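# Lock the feeder tray at both posts with locking bars

## Task

Fix the feeder tray so it cannot move: at every post, push its spring cup downward and, while it is held down, slide a locking bar across it so the bar passes through both of that post's eyes.

## Robot and tools

ROBOT. Two arms: left_arm carries a left hand and right_arm a right hand; each hand mirrors the other. The base of left_arm is at (+0.023, +0.529, 0) m and the base of right_arm at (-0.061, -0.392, 0) m, both nearly unrotated. A camera stand stands behind the arms. Objects can get nudged by outside pushes now and then.

FRAME. All positions, orientations, velocities and targets are in the scene frame. Its origin is at table-top height, midway between the nominal bases. +z is up, +x points out over the table, and +y is toward left_arm. Image left and right do not match these names. Each arm's hand point sits 0.05 m in front of the palm and 0.15 m along the fingers from the wrist face. Its +z runs along straight fingers and +y comes out of the palm. +x runs across the palm: away from the thumb on the right hand, toward it on the left. Straight fingers extend 0.06 to 0.07 m past the point. A wrist bracket on the little-finger side can strike things, and with level fingers the wrist may hang lower than the hand.

ROW LAYOUT. Every row has 28 numbers, each in [-1, 1], covering both arms even if one stays put. Order: left_arm dx, dy, dz, rx, ry, rz; then left hand little, ring, middle, index, thumb_bend, thumb_turn, force_limit, speed; then the same 14 for right_arm. dx..rz are offsets, not poses: measured from that arm's Hand target at the start of the action or move, along scene axes. 1.0 equals 0.6 m of travel or 180 degrees of turn. rx, ry, rz form a single rotation vector, turning about the Hand target's position. Every row inside one action counts from the same starting Hand target, so sending an offset again moves the arm further. Six zeros re-request the current Hand target. The six finger numbers are absolute targets: +1 open/straight, -1 closed; thumb_turn +1 sits beside the palm, -1 swings it opposite the fingers. force_limit maps -1..+1 to about 0..10 N at the fingertip (0..15 N for the two thumb motors). speed rises from near zero at -1 to full at +0.48 and stays full above that. To keep a hand unchanged, resend the last eight hand numbers you actually sent; if none were sent yet, send hand_measured plus hand_force_limit and hand_speed. Use slow closing (speed -0.94 or below) for gentle grips. Thumb turned in front, the hand grips things about 0.035 to 0.065 m thick, or a handle down to about 0.025 m.

TOOLS.
execute_actions: actions is a list of actions; each action is up to 15 rows run at 1/30 s per row, a short table repeating its last row. cameras: list of names, ["all"], or []; images come by default only with an empty actions list.
move: target is one 28-number row or a list of up to 15 rows; all offsets in the list count from the same starting Hand targets. speed is the path's top speed in m/s, 0.002 to 3.6 (default 0.25), one value or one per target; turning is capped at twice that in rad/s. blend is a corner-rounding radius in m, one value or one per target (0 stops at each). stop_force, in N from 3 to 120 and shared by both arms, ends an arm's path when it senses that much push against its travel; unreliable while the hand turns, and omit it when backing off a contact. zero (with stop_force only) re-zeroes the force sensor first, default true. blocking=false returns early while motion continues (not allowed with stop_force). Paths are straight and ignore obstacles; all arms' paths finish together, capped at 10 s.
wait: seconds 0 to 10; the arms hold their last command.
stop: brakes a running move.
zoom_image: camera name and region [x0, y0, x1, y1] in pixels, at most 504 by 504; only cameras from the latest images. Cameras: cam_head_left, cam_head_right, cam_high, cam_low, cam_left_wrist, cam_right_wrist, all 672x504.
show_instructions: shows reference images; no arguments.
zero_wrist_force: arm is left_arm or right_arm.
finished_scene: scene is the current scene's number as printed at the end of each result; it ends the scene for good, so call it only once the bars stay in place with the robot released.

RESULTS. Per arm: end_effector_position (m), end_effector_quat_wxyz, velocities (omitted when joints read within noise), Hand target (the base for the next offsets), Joint positions and Joint torques. Hands: hand_measured, hand_stopped_by (moving, target, force, stalled, fault), hand_load_n (positive when pushed open; near 0 after a lost grip), hand_force_limit, hand_speed, all in motor order. Wrist force and torque are in the end effector's own axes, with a third line for the peak since last shown. A move adds a move: line such as done, off_target, moving, held or fault, plus limits=paced or limits=held. Hand points often settle short of Hand target; send the remaining gap as an offset. Commanded orientation is clipped to 32 degrees from the measured one per step. MOTOR HOT warns of heat; at 85 degrees C the arm brakes for 30 to 60 s.

AVOID. Arms are stiff: aiming even slightly beyond a firm contact can trigger a stop. About 150 N of outside force on an arm, or joint contact torque at its limit (wrist joints only about 17 to 19 N m), freezes it for 10 s. Move slowly near contact; faster touches hit harder. Keep arms and hands from pressing or closing on each other; the clearance check may hold an arm back. Do not route paths near an arm's own base. Do not let anything fall, drop from height, or be left off the table, do not release moving parts, and avoid slams and excessive finger loads. Holding loads or straining toward unreachable poses heats motors.

Each tool is called after "Call:" in YAML: its name, and indented under it one key for each argument.

Reference images:

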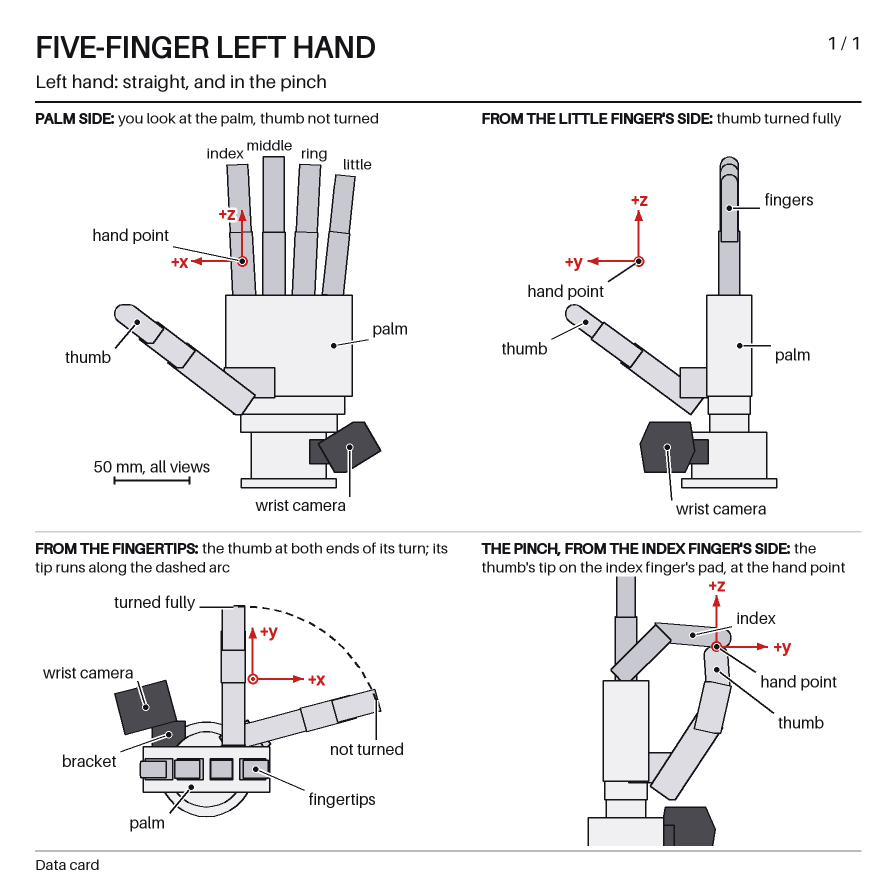

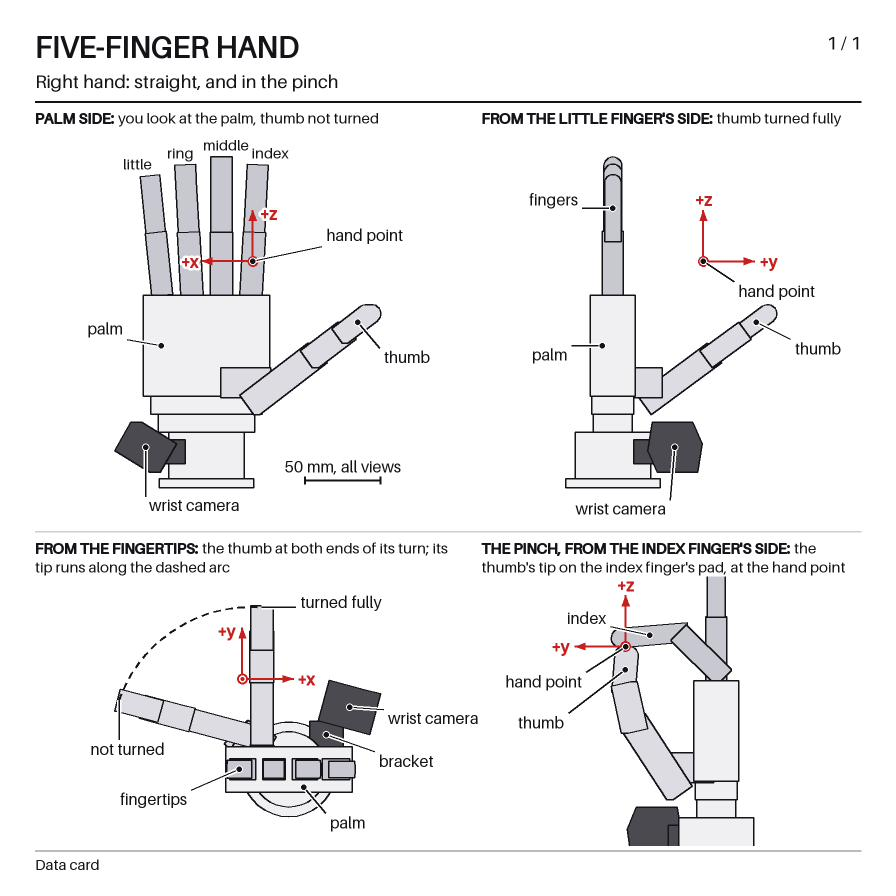

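## Session

Call:
execute_actions:
  actions: []

Scene clock: 0.00 s.
left_arm: end_effector_position=(+0.3611, +0.0175, +0.2912) hand_measured=(+1.000, +1.000, +1.000, +1.000, +1.000, +1.000) hand_load_n=(+0.0, +0.0, +0.0, +0.0, +0.0, +0.0) hand_stopped_by=(target, target, target, target, target, target) hand_force_limit=0.00 hand_speed=-0.80 end_effector_quat_wxyz=(+0.101, -0.532, +0.835, -0.102) | right_arm: end_effector_position=(+0.5961, -0.6345, +0.2075) hand_measured=(+1.000, +1.000, +1.000, +1.000, +1.000, +1.000) hand_load_n=(+0.0, +0.0, +0.0, +0.0, +0.0, +0.0) hand_stopped_by=(target, target, target, target, target, target) hand_force_limit=0.00 hand_speed=-0.80 end_effector_quat_wxyz=(-0.333, +0.337, +0.671, +0.570)
Joint positions: left_arm=[2.398 -2.356 -0.498 1.534 -1.713 2.847] | right_arm=[-0.853 -0.226 0.546 2.659 0.926 -2.049]
Joint velocities: within noise
Joint torques (N m): no reading
Wrist force (N): no reading
Wrist torque (N m): no reading
Wrist force, peak (N): no reading
Hand target: left_arm +0.3611, +0.0175, +0.2912; +0.101, -0.532, +0.835, -0.102 | right_arm +0.5961, -0.6345, +0.2075; -0.333, +0.337, +0.671, +0.570

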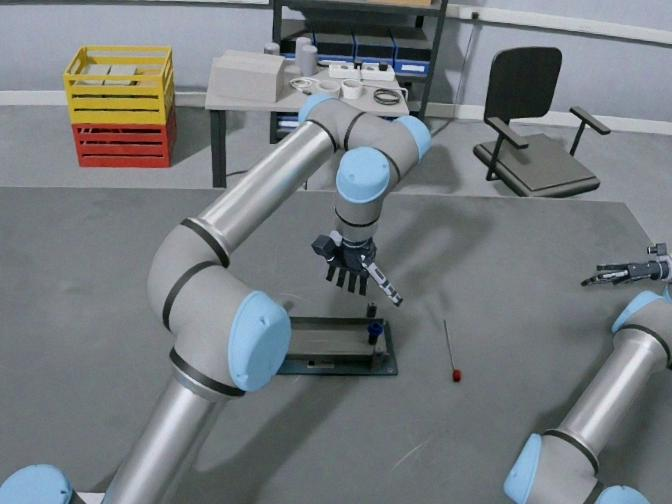

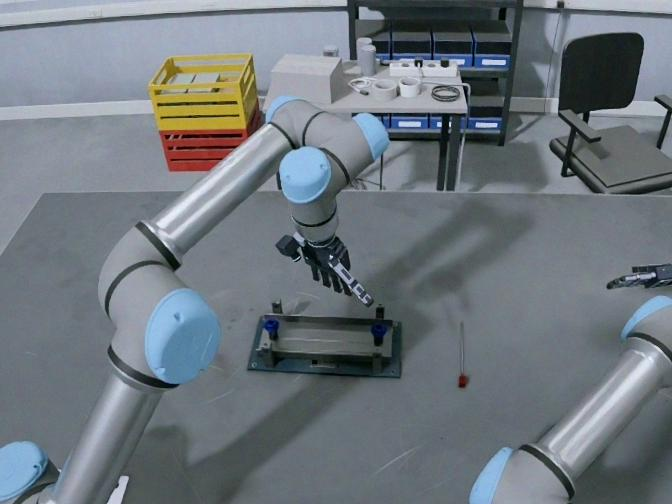

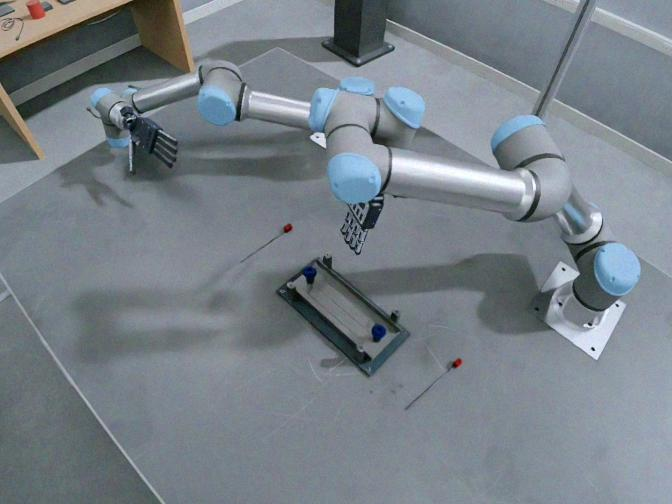

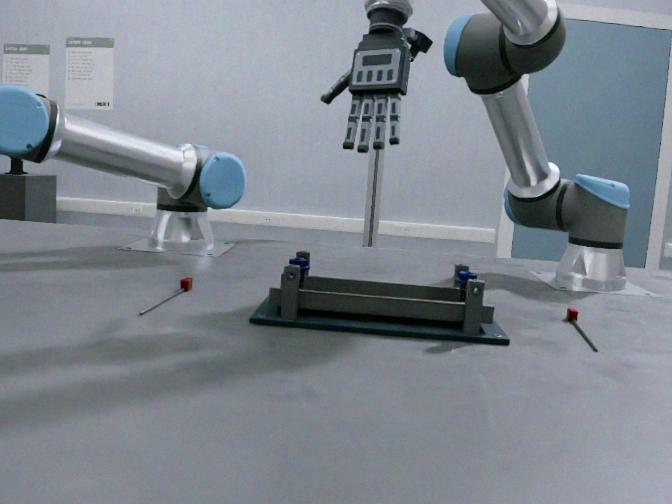

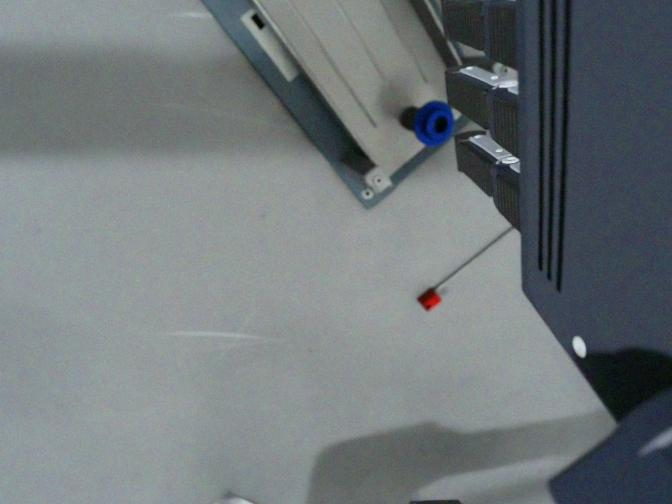

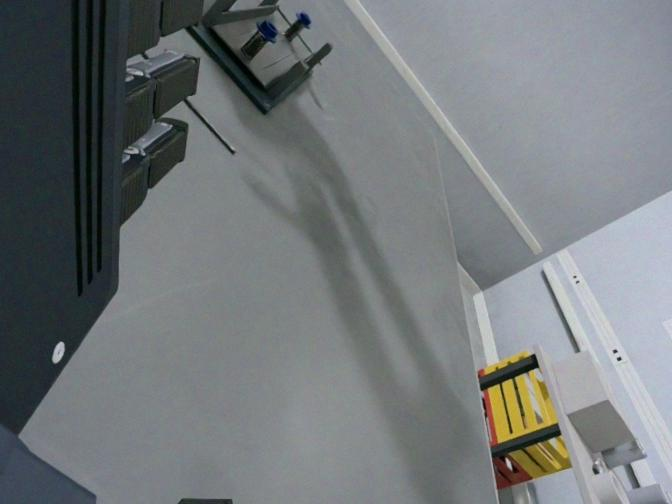

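Call:
zoom_image:
  camera: "cam_low"
  region: [120, 220, 624, 380]

Call:
zoom_image:
  camera: "cam_high"
  region: [220, 200, 480, 420]

Call:
zoom_image:
  camera: "cam_head_right"
  region: [230, 240, 500, 400]

Scaled by 1.000.

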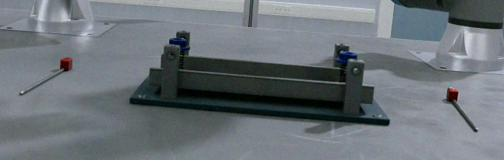

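Scaled by 1.938 from the camera's 672x504 image, which has a finer 960x720 frame.

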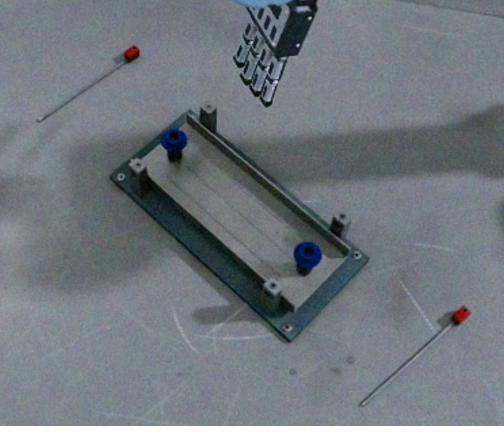

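Scaled by 1.867 from the camera's 672x504 image, which has a finer 960x720 frame.

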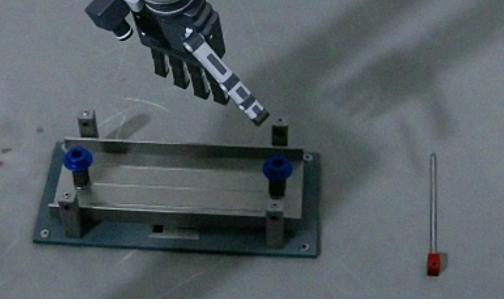

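Call:
move:
  target: [0, 0.2, 0.05, 0, 0, 0, 1, 1, 1, 1, 1, 1, 0, -0.8, 0, 0, 0, 0, 0, 0, 1, 1, 1, 1, 1, 1, 0, -0.8]
  cameras: ["all"]

Scene clock: 232.40 s.
left_arm: end_effector_position=(+0.3611, +0.1374, +0.3212) hand_measured=(+1.000, +1.000, +1.000, +1.000, +1.000, +1.000) hand_load_n=(+0.0, +0.0, +0.0, +0.0, +0.0, +0.0) hand_stopped_by=(target, target, target, target, target, target) hand_force_limit=0.00 hand_speed=-0.80 end_effector_quat_wxyz=(+0.101, -0.532, +0.835, -0.102) | right_arm: end_effector_position=(+0.5961, -0.6345, +0.2075) hand_measured=(+1.000, +1.000, +1.000, +1.000, +1.000, +1.000) hand_load_n=(+0.0, +0.0, +0.0, +0.0, +0.0, +0.0) hand_stopped_by=(target, target, target, target, target, target) hand_force_limit=0.00 hand_speed=-0.80 end_effector_quat_wxyz=(-0.333, +0.337, +0.671, +0.570)
Joint positions: left_arm=[2.576 -2.038 -0.938 1.677 -1.667 3.021] | right_arm=[-0.853 -0.226 0.546 2.659 0.926 -2.049]
Joint torques (N m): left_arm=[8.49 59.04 4.04 1.06 1.83 1.18] | right_arm=[-0.18 -54.35 -18.27 2.05 -0.13 -0.19]
Wrist force (N): left_arm=[0.0 -0.1 0.0] | right_arm=[0.1 0.1 0.0]
Wrist torque (N m): left_arm=[0.00 0.00 -0.03] | right_arm=[0.01 -0.02 0.00]
Wrist force, peak (N): left_arm=[4.8 2.3 -0.7] | right_arm=[0.1 0.4 0.0]
Hand target: left_arm +0.3611, +0.1375, +0.3212; +0.101, -0.532, +0.835, -0.102 | right_arm +0.5961, -0.6345, +0.2075; -0.333, +0.337, +0.671, +0.570
Off the commanded pose: left_arm 0.000 m, 0 deg | right_arm 0.000 m, 0 deg.
move: done

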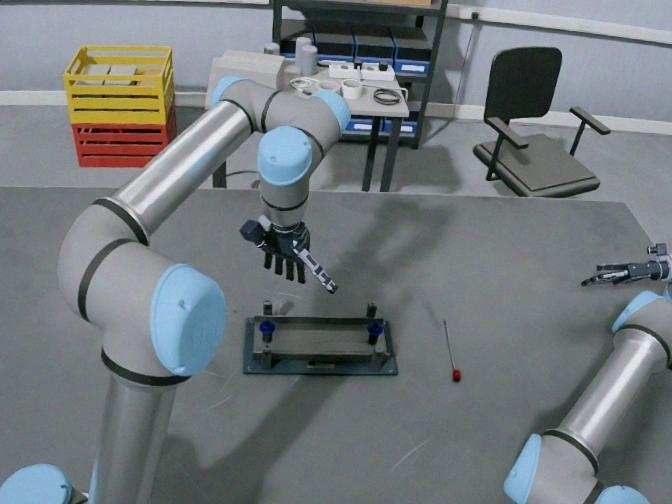

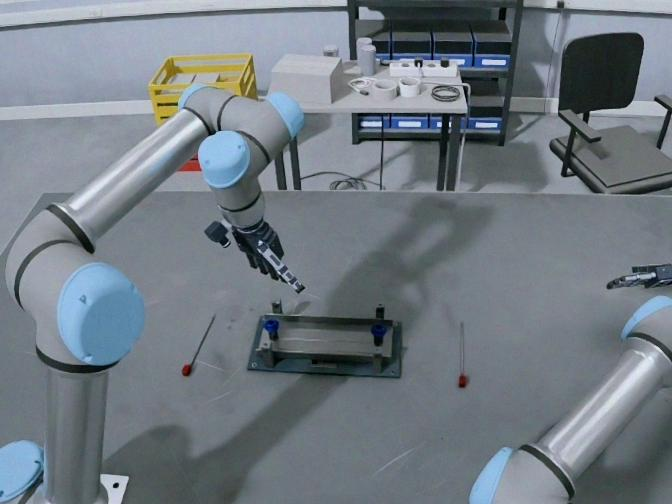

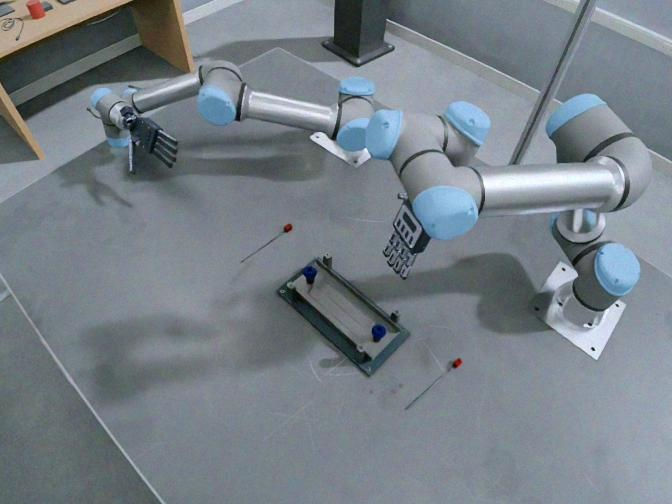

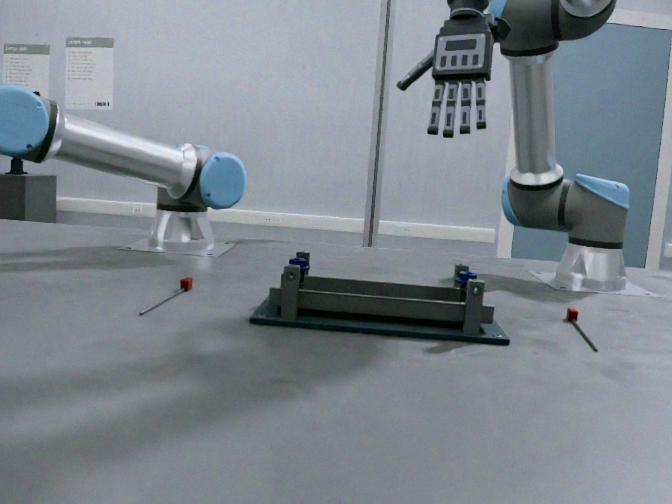

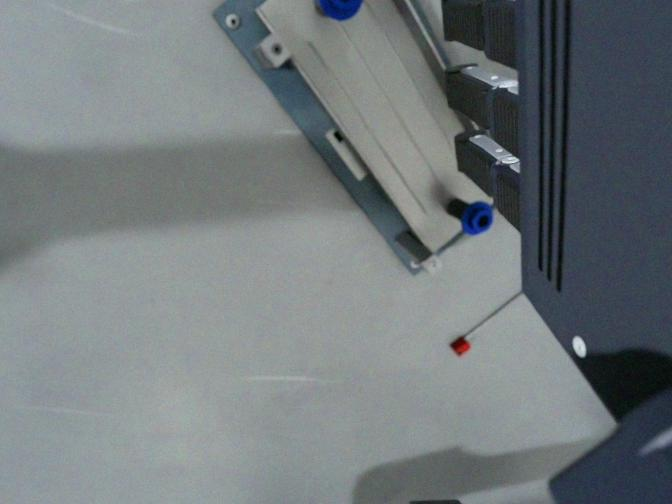

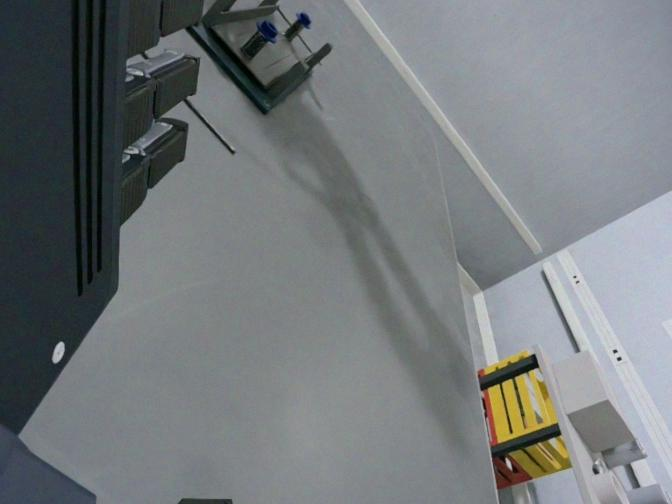

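Call:
zoom_image:
  camera: "cam_left_wrist"
  region: [200, 0, 540, 380]

Call:
move:
  target: [0, 0, 0.15, 0, 0, 0, 1, 1, 1, 1, 1, 1, 0, -0.8, 0, 0, 0, 0, 0, 0, 1, 1, 1, 1, 1, 1, 0, -0.8]
  cameras: ["cam_left_wrist"]

Call:
move:
  target: [-0.15, 0, 0, 0, 0, 0, 1, 1, 1, 1, 1, 1, 0, -0.8, 0, 0, 0, 0, 0, 0, 1, 1, 1, 1, 1, 1, 0, -0.8]
  cameras: ["cam_left_wrist"]

Call:
move:
  target: [0, 0.2, 0, 0, 0, 0, 1, 1, 1, 1, 1, 1, 0, -0.8, 0, 0, 0, 0, 0, 0, 1, 1, 1, 1, 1, 1, 0, -0.8]
  cameras: ["cam_left_wrist"]

Scaled by 1.326 from the camera's 672x504 image, which has a finer 960x720 frame.

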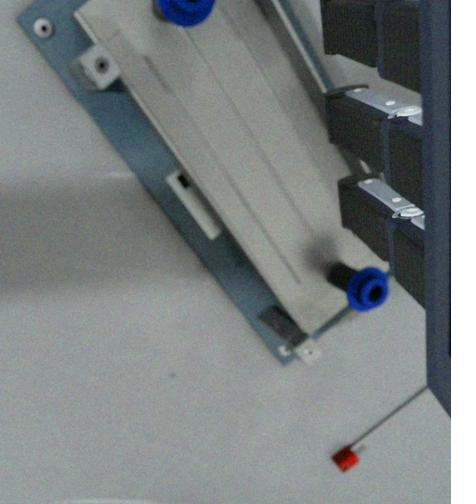

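Scene clock: 269.93 s.
left_arm: end_effector_position=(+0.3611, +0.1375, +0.4111) hand_measured=(+1.000, +1.000, +1.000, +1.000, +1.000, +1.000) hand_load_n=(+0.0, +0.0, +0.0, +0.0, +0.0, -0.5) hand_stopped_by=(target, target, target, target, target, target) hand_force_limit=0.00 hand_speed=-0.80 end_effector_quat_wxyz=(+0.101, -0.532, +0.835, -0.102) | right_arm: end_effector_position=(+0.5961, -0.6345, +0.2075) hand_measured=(+1.000, +1.000, +1.000, +1.000, +1.000, +1.000) hand_load_n=(+0.0, +0.0, +0.0, +0.0, +0.0, +0.0) hand_stopped_by=(target, target, target, target, target, target) hand_force_limit=0.00 hand_speed=-0.80 end_effector_quat_wxyz=(-0.333, +0.337, +0.671, +0.570)
Joint positions: left_arm=[2.576 -2.134 -0.546 1.381 -1.667 3.021] | right_arm=[-0.853 -0.226 0.546 2.659 0.926 -2.049]
Joint torques (N m): left_arm=[-8.83 19.53 30.47 -4.76 -1.42 -0.78] | right_arm=[0.09 -54.16 -18 2.01 -0.11 -0.18]
Wrist force (N): left_arm=[0.0 0.1 -0.1] | right_arm=[-0.1 0.3 0.1]
Wrist torque (N m): left_arm=[0.01 0.00 -0.03] | right_arm=[0.03 0.02 0.00]
Wrist force, peak (N): left_arm=[0.2 0.2 1.1] | right_arm=[-0.1 0.5 0.1]
Hand target: left_arm +0.3611, +0.1375, +0.4112; +0.101, -0.532, +0.835, -0.102 | right_arm +0.5961, -0.6345, +0.2075; -0.333, +0.337, +0.671, +0.570
Off the commanded pose: left_arm 0.000 m, 0 deg | right_arm 0.000 m, 0 deg.
move: done
Images, in order (width x height): cam_left_wrist 672x504.

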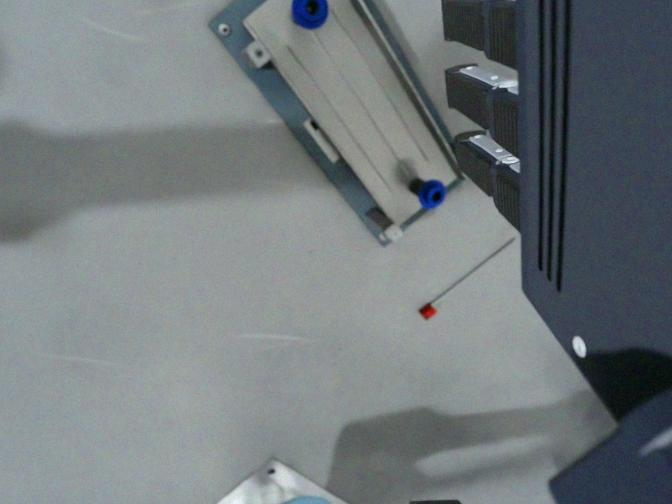

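Scene clock: 271.07 s.
left_arm: end_effector_position=(+0.2712, +0.1375, +0.4112) hand_measured=(+1.000, +1.000, +1.000, +1.000, +1.000, +1.000) hand_load_n=(+0.0, +0.0, +0.0, +0.0, +0.0, +0.0) hand_stopped_by=(target, target, target, target, target, target) hand_force_limit=0.00 hand_speed=-0.80 end_effector_quat_wxyz=(+0.101, -0.532, +0.835, -0.102) | right_arm: end_effector_position=(+0.5961, -0.6345, +0.2075) hand_measured=(+1.000, +1.000, +1.000, +1.000, +1.000, +1.000) hand_load_n=(+0.0, +0.0, +0.0, +0.0, +0.0, +0.0) hand_stopped_by=(target, target, target, target, target, target) hand_force_limit=0.00 hand_speed=-0.80 end_effector_quat_wxyz=(-0.333, +0.337, +0.671, +0.570)
Joint positions: left_arm=[2.46 -1.941 -0.846 1.474 -1.697 2.908] | right_arm=[-0.853 -0.226 0.546 2.659 0.926 -2.049]
Joint torques (N m): left_arm=[-8.36 54.9 3.97 1.08 -2.05 -1.09] | right_arm=[-0.41 -54.17 -17.96 1.99 -0.07 -0.26]
Wrist force (N): left_arm=[0.1 0.2 0.1] | right_arm=[-0.3 -0.1 -0.1]
Wrist torque (N m): left_arm=[0.02 0.00 0.06] | right_arm=[-0.01 0.05 -0.03]
Wrist force, peak (N): left_arm=[4.0 2.9 -0.5] | right_arm=[-0.1 0.4 0.0]
Hand target: left_arm +0.2711, +0.1375, +0.4112; +0.101, -0.532, +0.835, -0.102 | right_arm +0.5961, -0.6345, +0.2075; -0.333, +0.337, +0.671, +0.570
Off the commanded pose: left_arm 0.000 m, 0 deg | right_arm 0.000 m, 0 deg.
move: done
Images, in order (width x height): cam_left_wrist 672x504.

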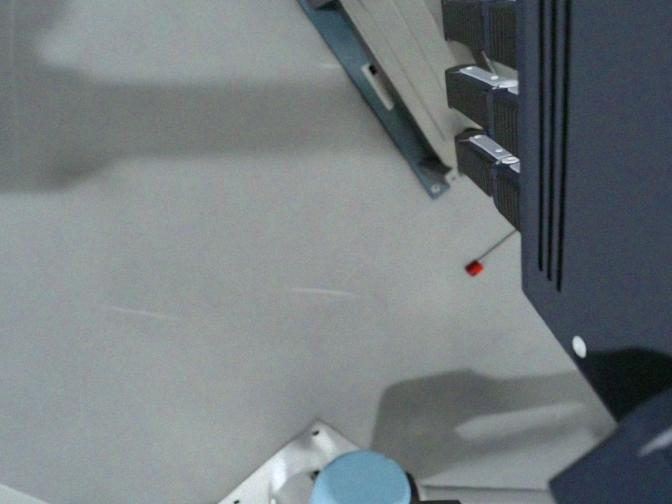

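Scene clock: 272.37 s.
left_arm: end_effector_position=(+0.2711, +0.2574, +0.4112) hand_measured=(+1.000, +1.000, +1.000, +1.000, +1.000, +1.000) hand_load_n=(+0.0, +0.0, +0.0, +0.0, +0.0, +0.0) hand_stopped_by=(target, target, target, target, target, target) hand_force_limit=0.00 hand_speed=-0.80 end_effector_quat_wxyz=(+0.101, -0.532, +0.835, -0.102) | right_arm: end_effector_position=(+0.5961, -0.6345, +0.2075) hand_measured=(+1.000, +1.000, +1.000, +1.000, +1.000, +1.000) hand_load_n=(+0.0, +0.0, +0.0, +0.0, +0.0, +0.0) hand_stopped_by=(target, target, target, target, target, target) hand_force_limit=0.00 hand_speed=-0.80 end_effector_quat_wxyz=(-0.333, +0.337, +0.671, +0.570)
Joint positions: left_arm=[2.733 -1.677 -1.174 1.563 -1.624 3.172] | right_arm=[-0.853 -0.226 0.546 2.659 0.926 -2.049]
Joint torques (N m): left_arm=[10.46 41.08 5.46 1.16 1.84 1.24] | right_arm=[-0.41 -54.29 -17.6 2.1 -0.1 -0.18]
Wrist force (N): left_arm=[0.2 0.1 0.0] | right_arm=[0.1 0.0 -0.4]
Wrist torque (N m): left_arm=[0.00 -0.04 -0.02] | right_arm=[0.01 -0.01 0.00]
Wrist force, peak (N): left_arm=[4.6 2.0 -0.5] | right_arm=[-0.2 0.4 -0.2]
Hand target: left_arm +0.2711, +0.2575, +0.4112; +0.101, -0.532, +0.835, -0.102 | right_arm +0.5961, -0.6345, +0.2075; -0.333, +0.337, +0.671, +0.570
Off the commanded pose: left_arm 0.000 m, 0 deg | right_arm 0.000 m, 0 deg.
move: done
Images, in order (width x height): cam_left_wrist 672x504.

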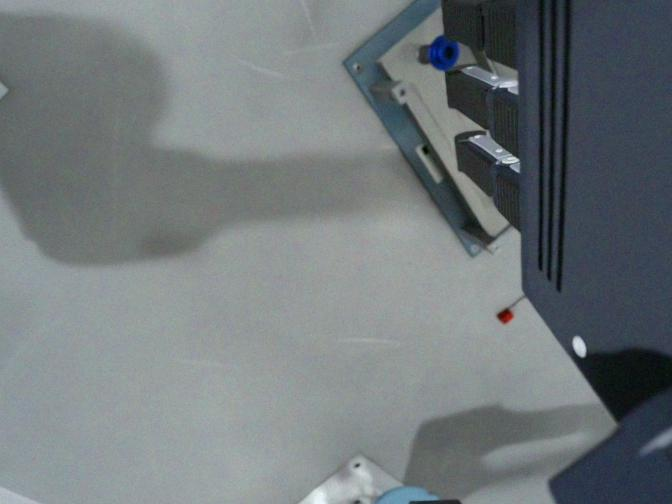

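Call:
move:
  target:
    - [0.2, -0.25, -0.02, 0.0005, 0.0924, 0.1379, 1, 1, 1, 1, 1, 1, 0, -0.8, 0, 0, 0, 0, 0, 0, 1, 1, 1, 1, 1, 1, 0, -0.8]
  cameras: []

Call:
move:
  target:
    - [0.15, -0.1, -0.06, 0, 0, 0.45, 1, 1, 1, 1, 1, 1, 0, -0.8, 0, 0, 0, 0, 0, 0, 1, 1, 1, 1, 1, 1, 0, -0.8]
  cameras: []
  speed: 0.4

Call:
move:
  target:
    - [0.098, -0.165, -0.2, 0, 0, 0.55, 1, 1, 1, 1, 1, 1, 0, -0.8, 0, 0, 0, 0, 0, 0, 1, 1, 1, 1, 1, 1, 0, -0.8]
  cameras: ["all"]
  speed: 0.4

Scene clock: 360.30 s.
left_arm: end_effector_position=(+0.3901, +0.1084, +0.3982) hand_measured=(+1.000, +1.000, +1.000, +1.000, +1.000, +1.000) hand_load_n=(+0.0, +0.0, +0.0, +0.0, +0.0, +0.5) hand_stopped_by=(target, target, target, target, target, target) hand_force_limit=0.00 hand_speed=-0.80 end_effector_quat_wxyz=(+0.004, +0.710, -0.704, +0.013) | right_arm: end_effector_position=(+0.5961, -0.6345, +0.2075) hand_measured=(+1.000, +1.000, +1.000, +1.000, +1.000, +1.000) hand_load_n=(+0.0, +0.0, +0.0, +0.0, +0.0, +0.0) hand_stopped_by=(target, target, target, target, target, target) hand_force_limit=0.00 hand_speed=-0.80 end_effector_quat_wxyz=(-0.333, +0.337, +0.671, +0.570)
Joint positions: left_arm=[2.647 -2.485 -0.035 0.971 -1.555 2.633] | right_arm=[-0.853 -0.226 0.546 2.659 0.926 -2.049]
Joint torques (N m): left_arm=[8.23 27.13 26.39 -5.61 2.16 -1.07] | right_arm=[-0.04 -54.24 -17.5 2.15 -0.05 -0.27]
Wrist force (N): left_arm=[0.0 -0.2 -0.1] | right_arm=[-0.2 0.2 -0.1]
Wrist torque (N m): left_arm=[-0.04 0.00 -0.02] | right_arm=[0.03 0.03 0.00]
Wrist force, peak (N): left_arm=[-1.1 -0.4 -0.5] | right_arm=[0.4 0.4 -0.3]
Hand target: left_arm +0.3911, +0.1075, +0.3992; +0.000, +0.707, -0.707, +0.000 | right_arm +0.5961, -0.6345, +0.2075; -0.333, +0.337, +0.671, +0.570
Off the commanded pose: left_arm 0.002 m, 2 deg | right_arm 0.000 m, 0 deg.
elbow stopped short (left arm): the move would have taken joint 3 (elbow) straighter than the controller allows.
move: done
No camera images: "cameras" was empty.

Scene clock: 362.87 s.
left_arm: end_effector_position=(+0.4803, +0.0483, +0.3625) hand_measured=(+1.000, +1.000, +1.000, +1.000, +1.000, +1.000) hand_load_n=(+0.0, +0.0, +0.0, +0.0, +0.0, +0.0) hand_stopped_by=(target, target, target, target, target, target) hand_force_limit=0.00 hand_speed=-0.80 end_effector_quat_wxyz=(+0.009, +0.997, -0.077, +0.009) | right_arm: end_effector_position=(+0.5961, -0.6345, +0.2075) hand_measured=(+1.000, +1.000, +1.000, +1.000, +1.000, +1.000) hand_load_n=(+0.0, -0.5, +0.0, +0.0, +0.0, +0.0) hand_stopped_by=(target, target, target, target, target, target) hand_force_limit=0.00 hand_speed=-0.80 end_effector_quat_wxyz=(-0.333, +0.337, +0.671, +0.570)
Joint positions: left_arm=[2.611 -2.54 -0.035 1.028 -1.562 1.189] | right_arm=[-0.853 -0.226 0.546 2.659 0.926 -2.049]
Joint torques (N m): left_arm=[-9.44 27.97 29.52 -5.68 -1.44 -1.11] | right_arm=[-0.11 -54.31 -17.87 2.05 0.02 -0.31]
Wrist force (N): left_arm=[-0.1 -0.2 -0.4] | right_arm=[0.2 0.1 -0.1]
Wrist torque (N m): left_arm=[-0.05 0.00 -0.01] | right_arm=[0.01 -0.02 0.01]
Wrist force, peak (N): left_arm=[0.2 -1.5 -0.3] | right_arm=[-0.2 0.5 -0.2]
Hand target: left_arm +0.4811, +0.0475, +0.3632; +0.000, +0.997, -0.079, +0.000 | right_arm +0.5961, -0.6345, +0.2075; -0.333, +0.337, +0.671, +0.570
Off the commanded pose: left_arm 0.001 m, 1 deg | right_arm 0.000 m, 0 deg.
elbow stopped short (left arm): the move would have taken joint 3 (elbow) straighter than the controller allows.
move: done
No camera images: "cameras" was empty.

Scene clock: 365.93 s.
left_arm: end_effector_position=(+0.5390, -0.0503, +0.2424) hand_measured=(+1.000, +1.000, +1.000, +1.000, +1.000, +1.000) hand_load_n=(-0.5, +0.0, +0.0, +0.0, +0.0, +0.0) hand_stopped_by=(target, target, target, target, target, target) hand_force_limit=0.00 hand_speed=-0.80 end_effector_quat_wxyz=(+0.189, +0.729, +0.657, -0.006) | right_arm: end_effector_position=(+0.5961, -0.6345, +0.2075) hand_measured=(+1.000, +1.000, +1.000, +1.000, +1.000, +1.000) hand_load_n=(+0.0, +0.0, +0.0, +0.0, +0.0, +0.0) hand_stopped_by=(target, target, target, target, target, target) hand_force_limit=0.00 hand_speed=-0.80 end_effector_quat_wxyz=(-0.333, +0.337, +0.671, +0.570)
Joint positions: left_arm=[2.414 -2.695 -0.035 1.537 -1.521 -0.639] | right_arm=[-0.853 -0.226 0.546 2.659 0.926 -2.049]
Joint torques (N m): left_arm=[7.34 51.65 29.74 1.45 2.41 -1.32] | right_arm=[-0.52 -54.43 -17.51 2.13 -0.01 -0.33]
Wrist force (N): left_arm=[0.4 -0.5 0.0] | right_arm=[0.0 0.2 0.0]
Wrist torque (N m): left_arm=[-0.14 -0.05 -0.05] | right_arm=[0.03 0.00 0.00]
Wrist force, peak (N): left_arm=[0.0 -0.6 -0.6] | right_arm=[-0.5 0.0 -0.3]
Hand target: left_arm +0.5399, -0.0515, +0.2432; +0.000, +0.707, +0.707, +0.000 | right_arm +0.5961, -0.6345, +0.2075; -0.333, +0.337, +0.671, +0.570
Off the commanded pose: left_arm 0.002 m, 23 deg | right_arm 0.000 m, 0 deg.
elbow stopped short (left arm): the move would have taken joint 3 (elbow) straighter than the controller allows.
move: off_target (left_arm)

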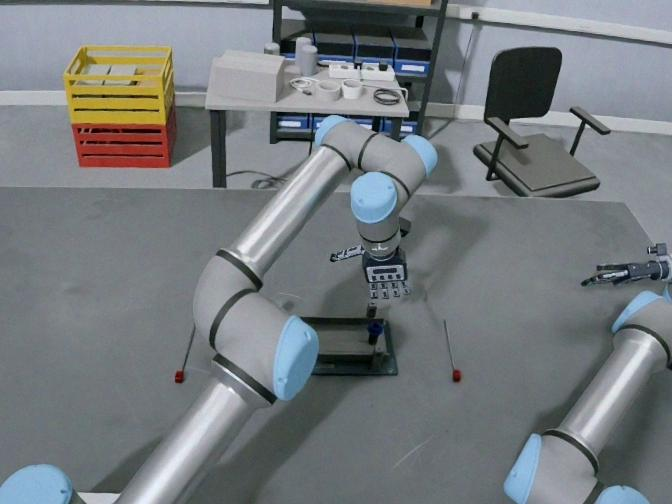

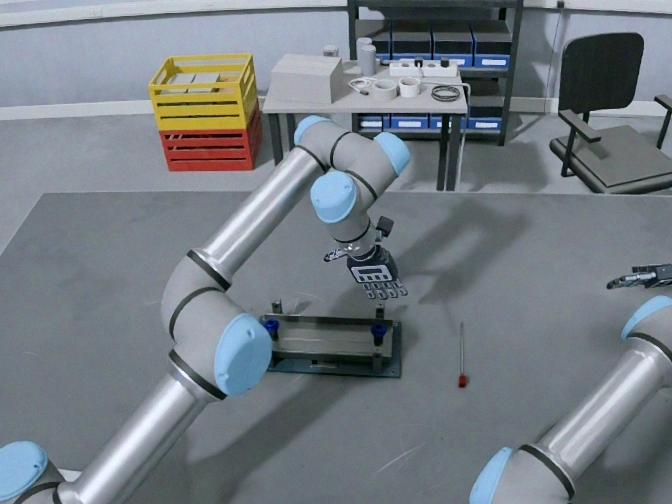

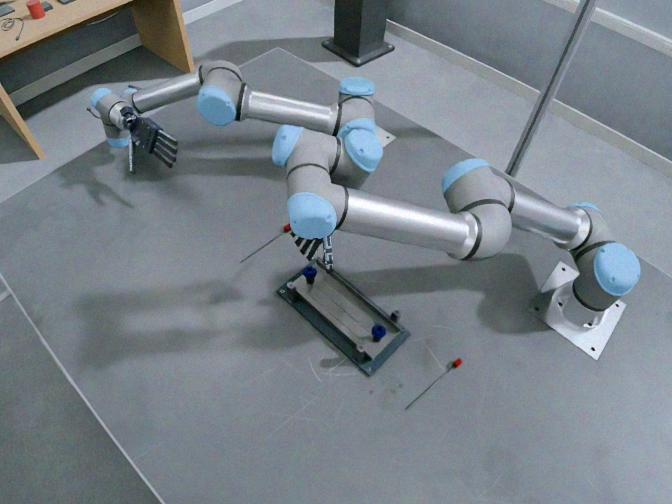

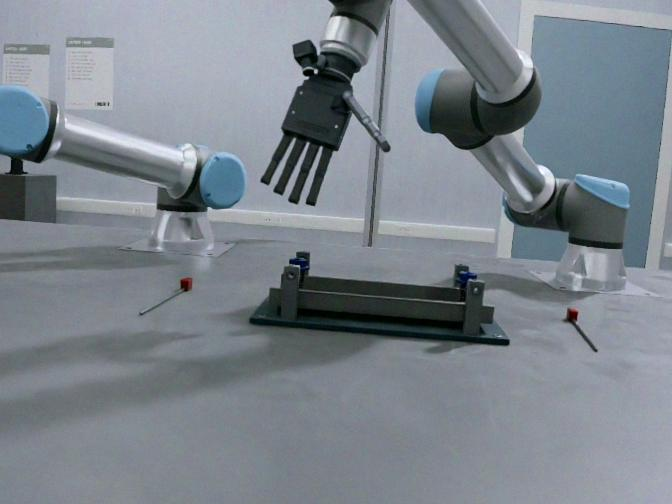

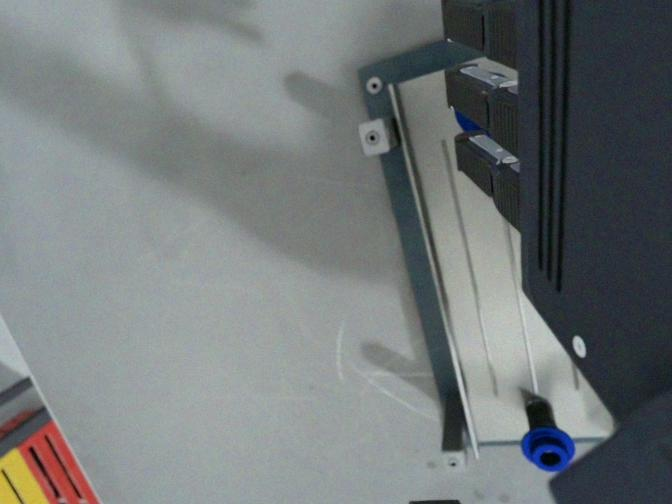

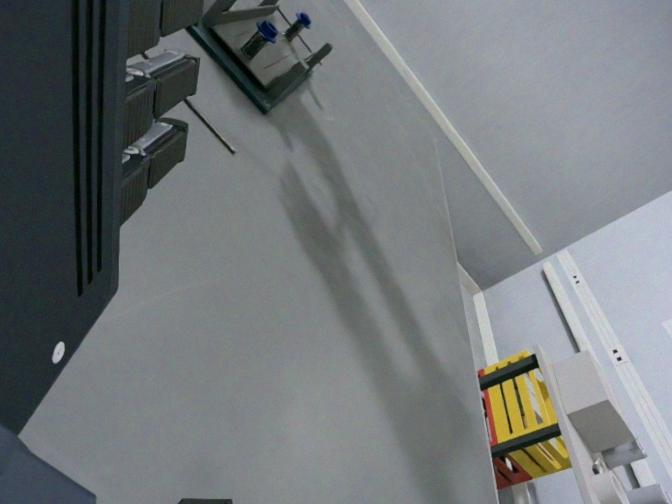

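Call:
move:
  target:
    - [-0.05, 0.25, 0.02, 0, 0, 0, 1, 1, 1, 1, 1, 1, 0, -0.8, 0, 0, 0, 0, 0, 0, 1, 1, 1, 1, 1, 1, 0, -0.8]
    - [-0.267, 0.83, 0.02, -0.305, 0.065, 0.398, 1, 1, 1, 1, 1, 1, 0, -0.8, 0, 0, 0, 0, 0, 0, 1, 1, 1, 1, 1, 1, 0, -0.8]
  cameras: ["all"]
  speed: 0.4
  blend: 0.05

Scene clock: 466.50 s.
left_arm: end_effector_position=(+0.3797, +0.4465, +0.2552) hand_measured=(+1.000, +1.000, +1.000, +1.000, +1.000, +1.000) hand_load_n=(+0.0, +0.0, +0.0, +0.0, +0.0, +0.0) hand_stopped_by=(target, target, target, target, target, target) hand_force_limit=0.00 hand_speed=-0.80 end_effector_quat_wxyz=(+0.239, +0.099, +0.893, -0.369) | right_arm: end_effector_position=(+0.5961, -0.6345, +0.2075) hand_measured=(+1.000, +1.000, +1.000, +1.000, +1.000, +1.000) hand_load_n=(+0.0, +0.0, +0.0, +0.0, +0.0, +0.0) hand_stopped_by=(target, target, target, target, target, target) hand_force_limit=0.00 hand_speed=-0.80 end_effector_quat_wxyz=(-0.333, +0.337, +0.671, +0.570)
Joint positions: left_arm=[3.832 -1.522 -2.02 1.698 -0.691 -0.536] | right_arm=[-0.853 -0.226 0.546 2.659 0.926 -2.049]
Joint torques (N m): left_arm=[8.6 18.14 2.14 -5.88 3.52 1.3] | right_arm=[0.11 -54.45 -17.49 2.21 0.03 -0.3]
Wrist force (N): left_arm=[0.1 0.1 0.5] | right_arm=[0.0 -0.1 0.0]
Wrist torque (N m): left_arm=[0.00 0.05 0.04] | right_arm=[-0.02 0.00 -0.01]
Wrist force, peak (N): left_arm=[-2.5 -3.3 0.3] | right_arm=[-0.1 0.6 0.1]
Hand target: left_arm +0.3797, +0.4465, +0.2552; +0.239, +0.099, +0.893, -0.369 | right_arm +0.5961, -0.6345, +0.2075; -0.333, +0.337, +0.671, +0.570
Off the commanded pose: left_arm 0.000 m, 0 deg | right_arm 0.000 m, 0 deg.
move: done

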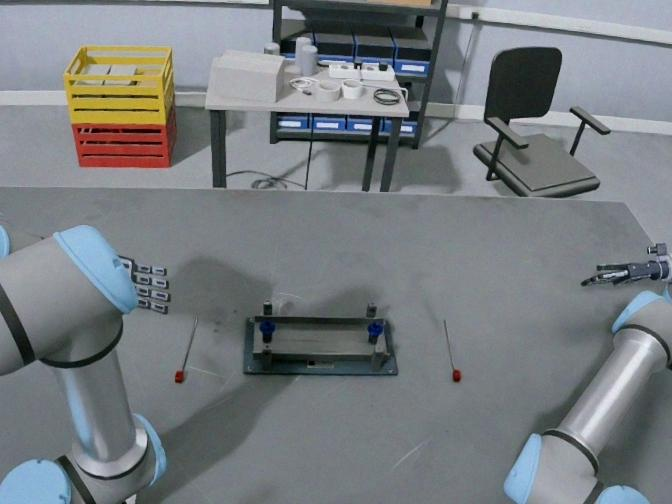

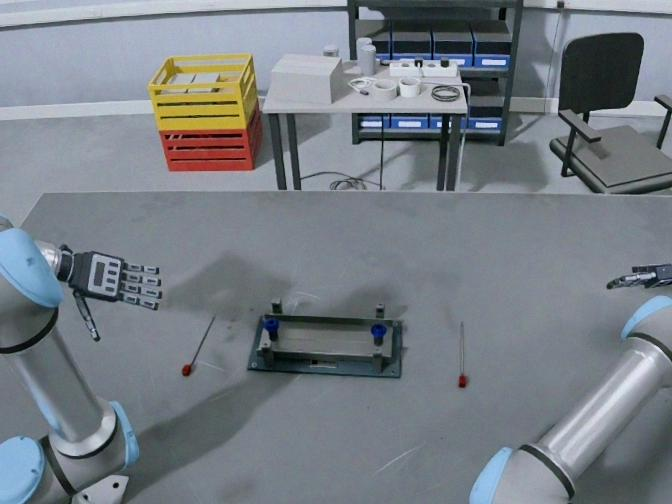

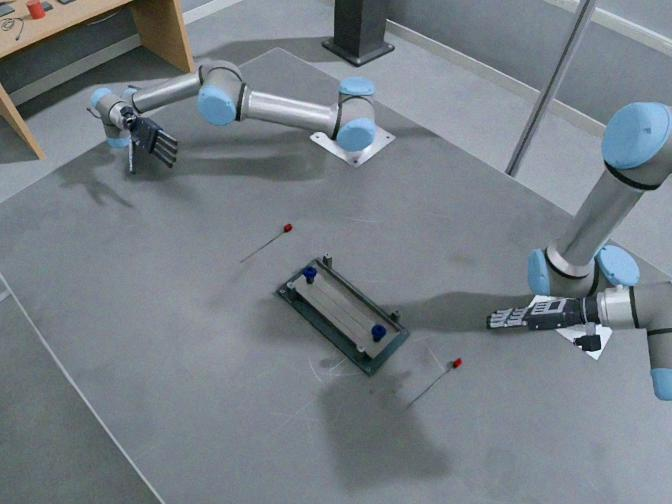

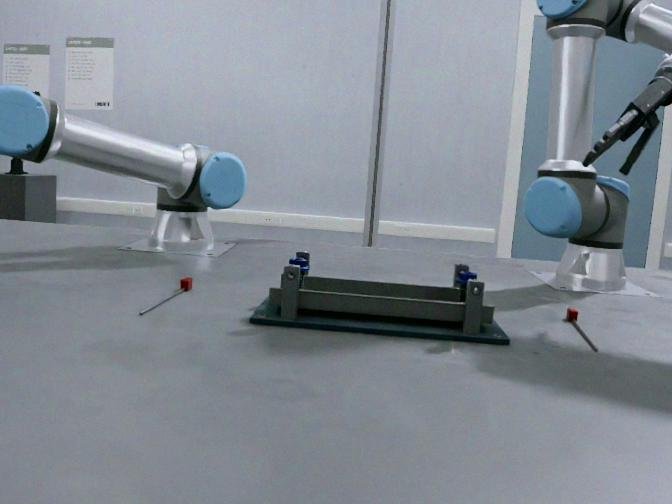

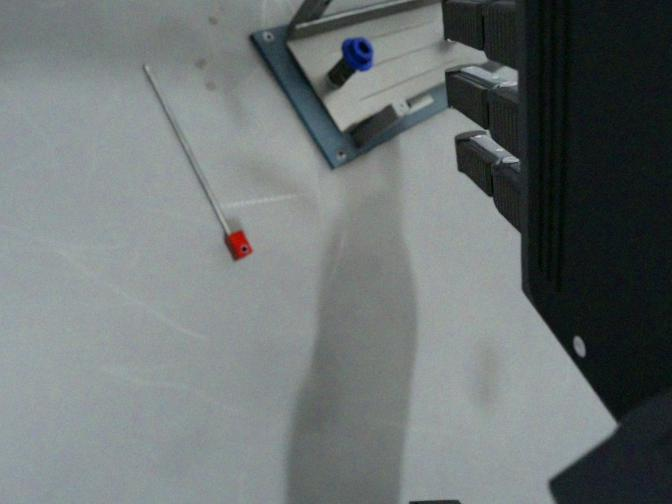

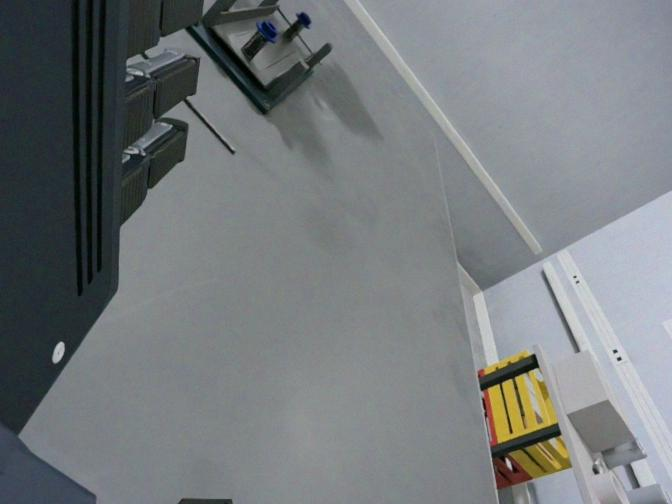

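Call:
zoom_image:
  camera: "cam_left_wrist"
  region: [120, 0, 460, 280]

Scaled by 1.482 from the camera's 672x504 image, which has a finer 960x720 frame.

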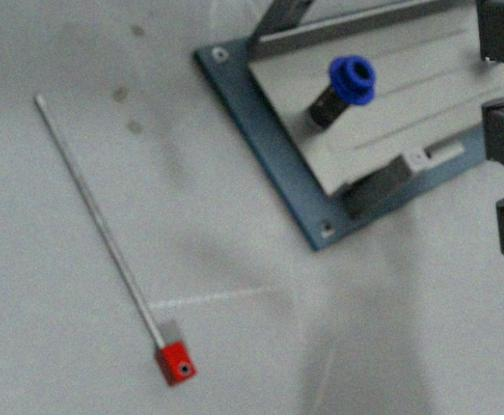

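Call:
execute_actions:
  actions:
    - [[0,0,0,0,0,0,1,1,1,0.1,0.7,-0.78,-0.5,-0.3,0,0,0,0,0,0,1,1,1,1,1,1,0,-0.8]]
  cameras: []

Call:
wait:
  seconds: 1
  cameras: ["cam_left_wrist","cam_low"]

Scene clock: 540.10 s.
left_arm: end_effector_position=(+0.3797, +0.4465, +0.2552) hand_measured=(+1.000, +1.000, +1.000, +0.100, +0.700, -0.780) hand_load_n=(+0.0, +0.0, +0.0, +0.0, +0.0, +0.0) hand_stopped_by=(target, target, target, target, target, target) hand_force_limit=-0.50 hand_speed=-0.30 end_effector_quat_wxyz=(+0.239, +0.099, +0.893, -0.369) | right_arm: end_effector_position=(+0.5961, -0.6345, +0.2075) hand_measured=(+1.000, +1.000, +1.000, +1.000, +1.000, +1.000) hand_load_n=(+0.0, +0.0, +0.0, +0.0, +0.0, +0.5) hand_stopped_by=(target, target, target, target, target, target) hand_force_limit=0.00 hand_speed=-0.80 end_effector_quat_wxyz=(-0.333, +0.337, +0.671, +0.570)
Joint positions: left_arm=[3.832 -1.522 -2.021 1.698 -0.691 -0.536] | right_arm=[-0.853 -0.226 0.546 2.659 0.926 -2.049]
Joint torques (N m): left_arm=[8.54 0.67 3.88 -5.74 1.25 1.32] | right_arm=[-0.34 -53.97 -17.28 2.29 0.12 -0.31]
Wrist force (N): left_arm=[0.2 0.1 0.4] | right_arm=[0.0 0.1 0.1]
Wrist torque (N m): left_arm=[0.01 0.05 0.03] | right_arm=[0.00 -0.01 0.00]
Wrist force, peak (N): left_arm=[0.2 0.4 0.6] | right_arm=[-0.3 0.5 -0.1]
Hand target: left_arm +0.3797, +0.4465, +0.2552; +0.239, +0.099, +0.893, -0.369 | right_arm +0.5961, -0.6345, +0.2075; -0.333, +0.337, +0.671, +0.570
Off the commanded pose: left_arm 0.000 m, 0 deg | right_arm 0.000 m, 0 deg.
Step readings (end_effector_position of left_arm | right_arm):
0: (+0.3797, +0.4465, +0.2552) | (+0.5961, -0.6345, +0.2075)
1: (+0.3797, +0.4465, +0.2552) | (+0.5961, -0.6345, +0.2075)
2: (+0.3797, +0.4465, +0.2552) | (+0.5961, -0.6345, +0.2075)
4: (+0.3797, +0.4465, +0.2552) | (+0.5961, -0.6345, +0.2075)
8: (+0.3797, +0.4465, +0.2552) | (+0.5961, -0.6345, +0.2075)
15: (+0.3797, +0.4465, +0.2552) | (+0.5961, -0.6345, +0.2075)
No camera images: "cameras" was empty.

Scene clock: 541.10 s.
left_arm: end_effector_position=(+0.3797, +0.4465, +0.2552) hand_measured=(+1.000, +1.000, +1.000, +0.100, +0.700, -0.780) hand_load_n=(+0.0, -0.5, +0.0, +0.0, -0.5, +0.0) hand_stopped_by=(target, target, target, target, target, target) hand_force_limit=-0.50 hand_speed=-0.30 end_effector_quat_wxyz=(+0.239, +0.099, +0.893, -0.369) | right_arm: end_effector_position=(+0.5961, -0.6345, +0.2075) hand_measured=(+1.000, +1.000, +1.000, +1.000, +1.000, +1.000) hand_load_n=(-0.5, +0.0, +0.5, +0.0, +0.0, +0.0) hand_stopped_by=(target, target, target, target, target, target) hand_force_limit=0.00 hand_speed=-0.80 end_effector_quat_wxyz=(-0.333, +0.337, +0.671, +0.570)
Joint positions: left_arm=[3.832 -1.522 -2.021 1.698 -0.691 -0.536] | right_arm=[-0.853 -0.226 0.546 2.659 0.926 -2.049]
Joint torques (N m): left_arm=[7.83 0.94 4.46 -5.68 -0.4 1.3] | right_arm=[-0.39 -54.25 -17 2.25 0.09 -0.35]
Wrist force (N): left_arm=[0.0 0.1 0.5] | right_arm=[0.2 0.3 -0.1]
Wrist torque (N m): left_arm=[0.01 0.07 0.03] | right_arm=[0.04 -0.01 0.01]
Wrist force, peak (N): left_arm=[0.2 0.2 0.6] | right_arm=[-0.4 0.3 -0.4]
Hand target: left_arm +0.3797, +0.4465, +0.2552; +0.239, +0.099, +0.893, -0.369 | right_arm +0.5961, -0.6345, +0.2075; -0.333, +0.337, +0.671, +0.570
Off the commanded pose: left_arm 0.000 m, 0 deg | right_arm 0.000 m, 0 deg.
wait: 1.00 s; at rest by 0.17 s
Images, in order (width x height): cam_low 672x504, cam_left_wrist 672x504.

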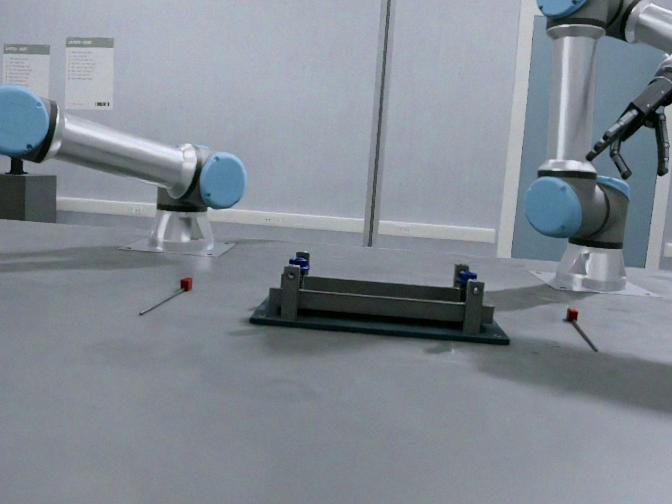

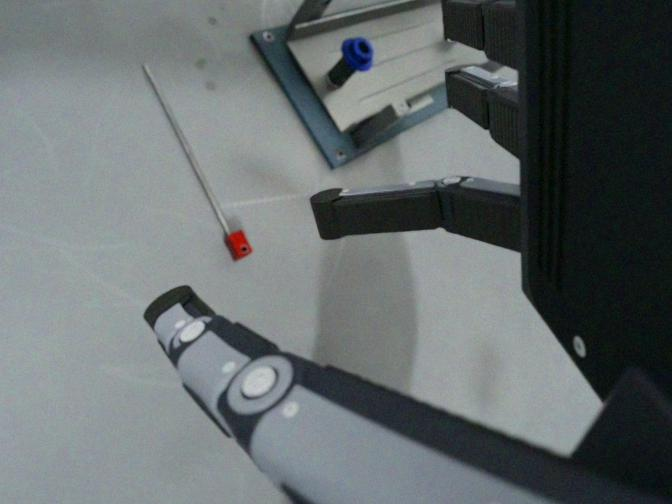

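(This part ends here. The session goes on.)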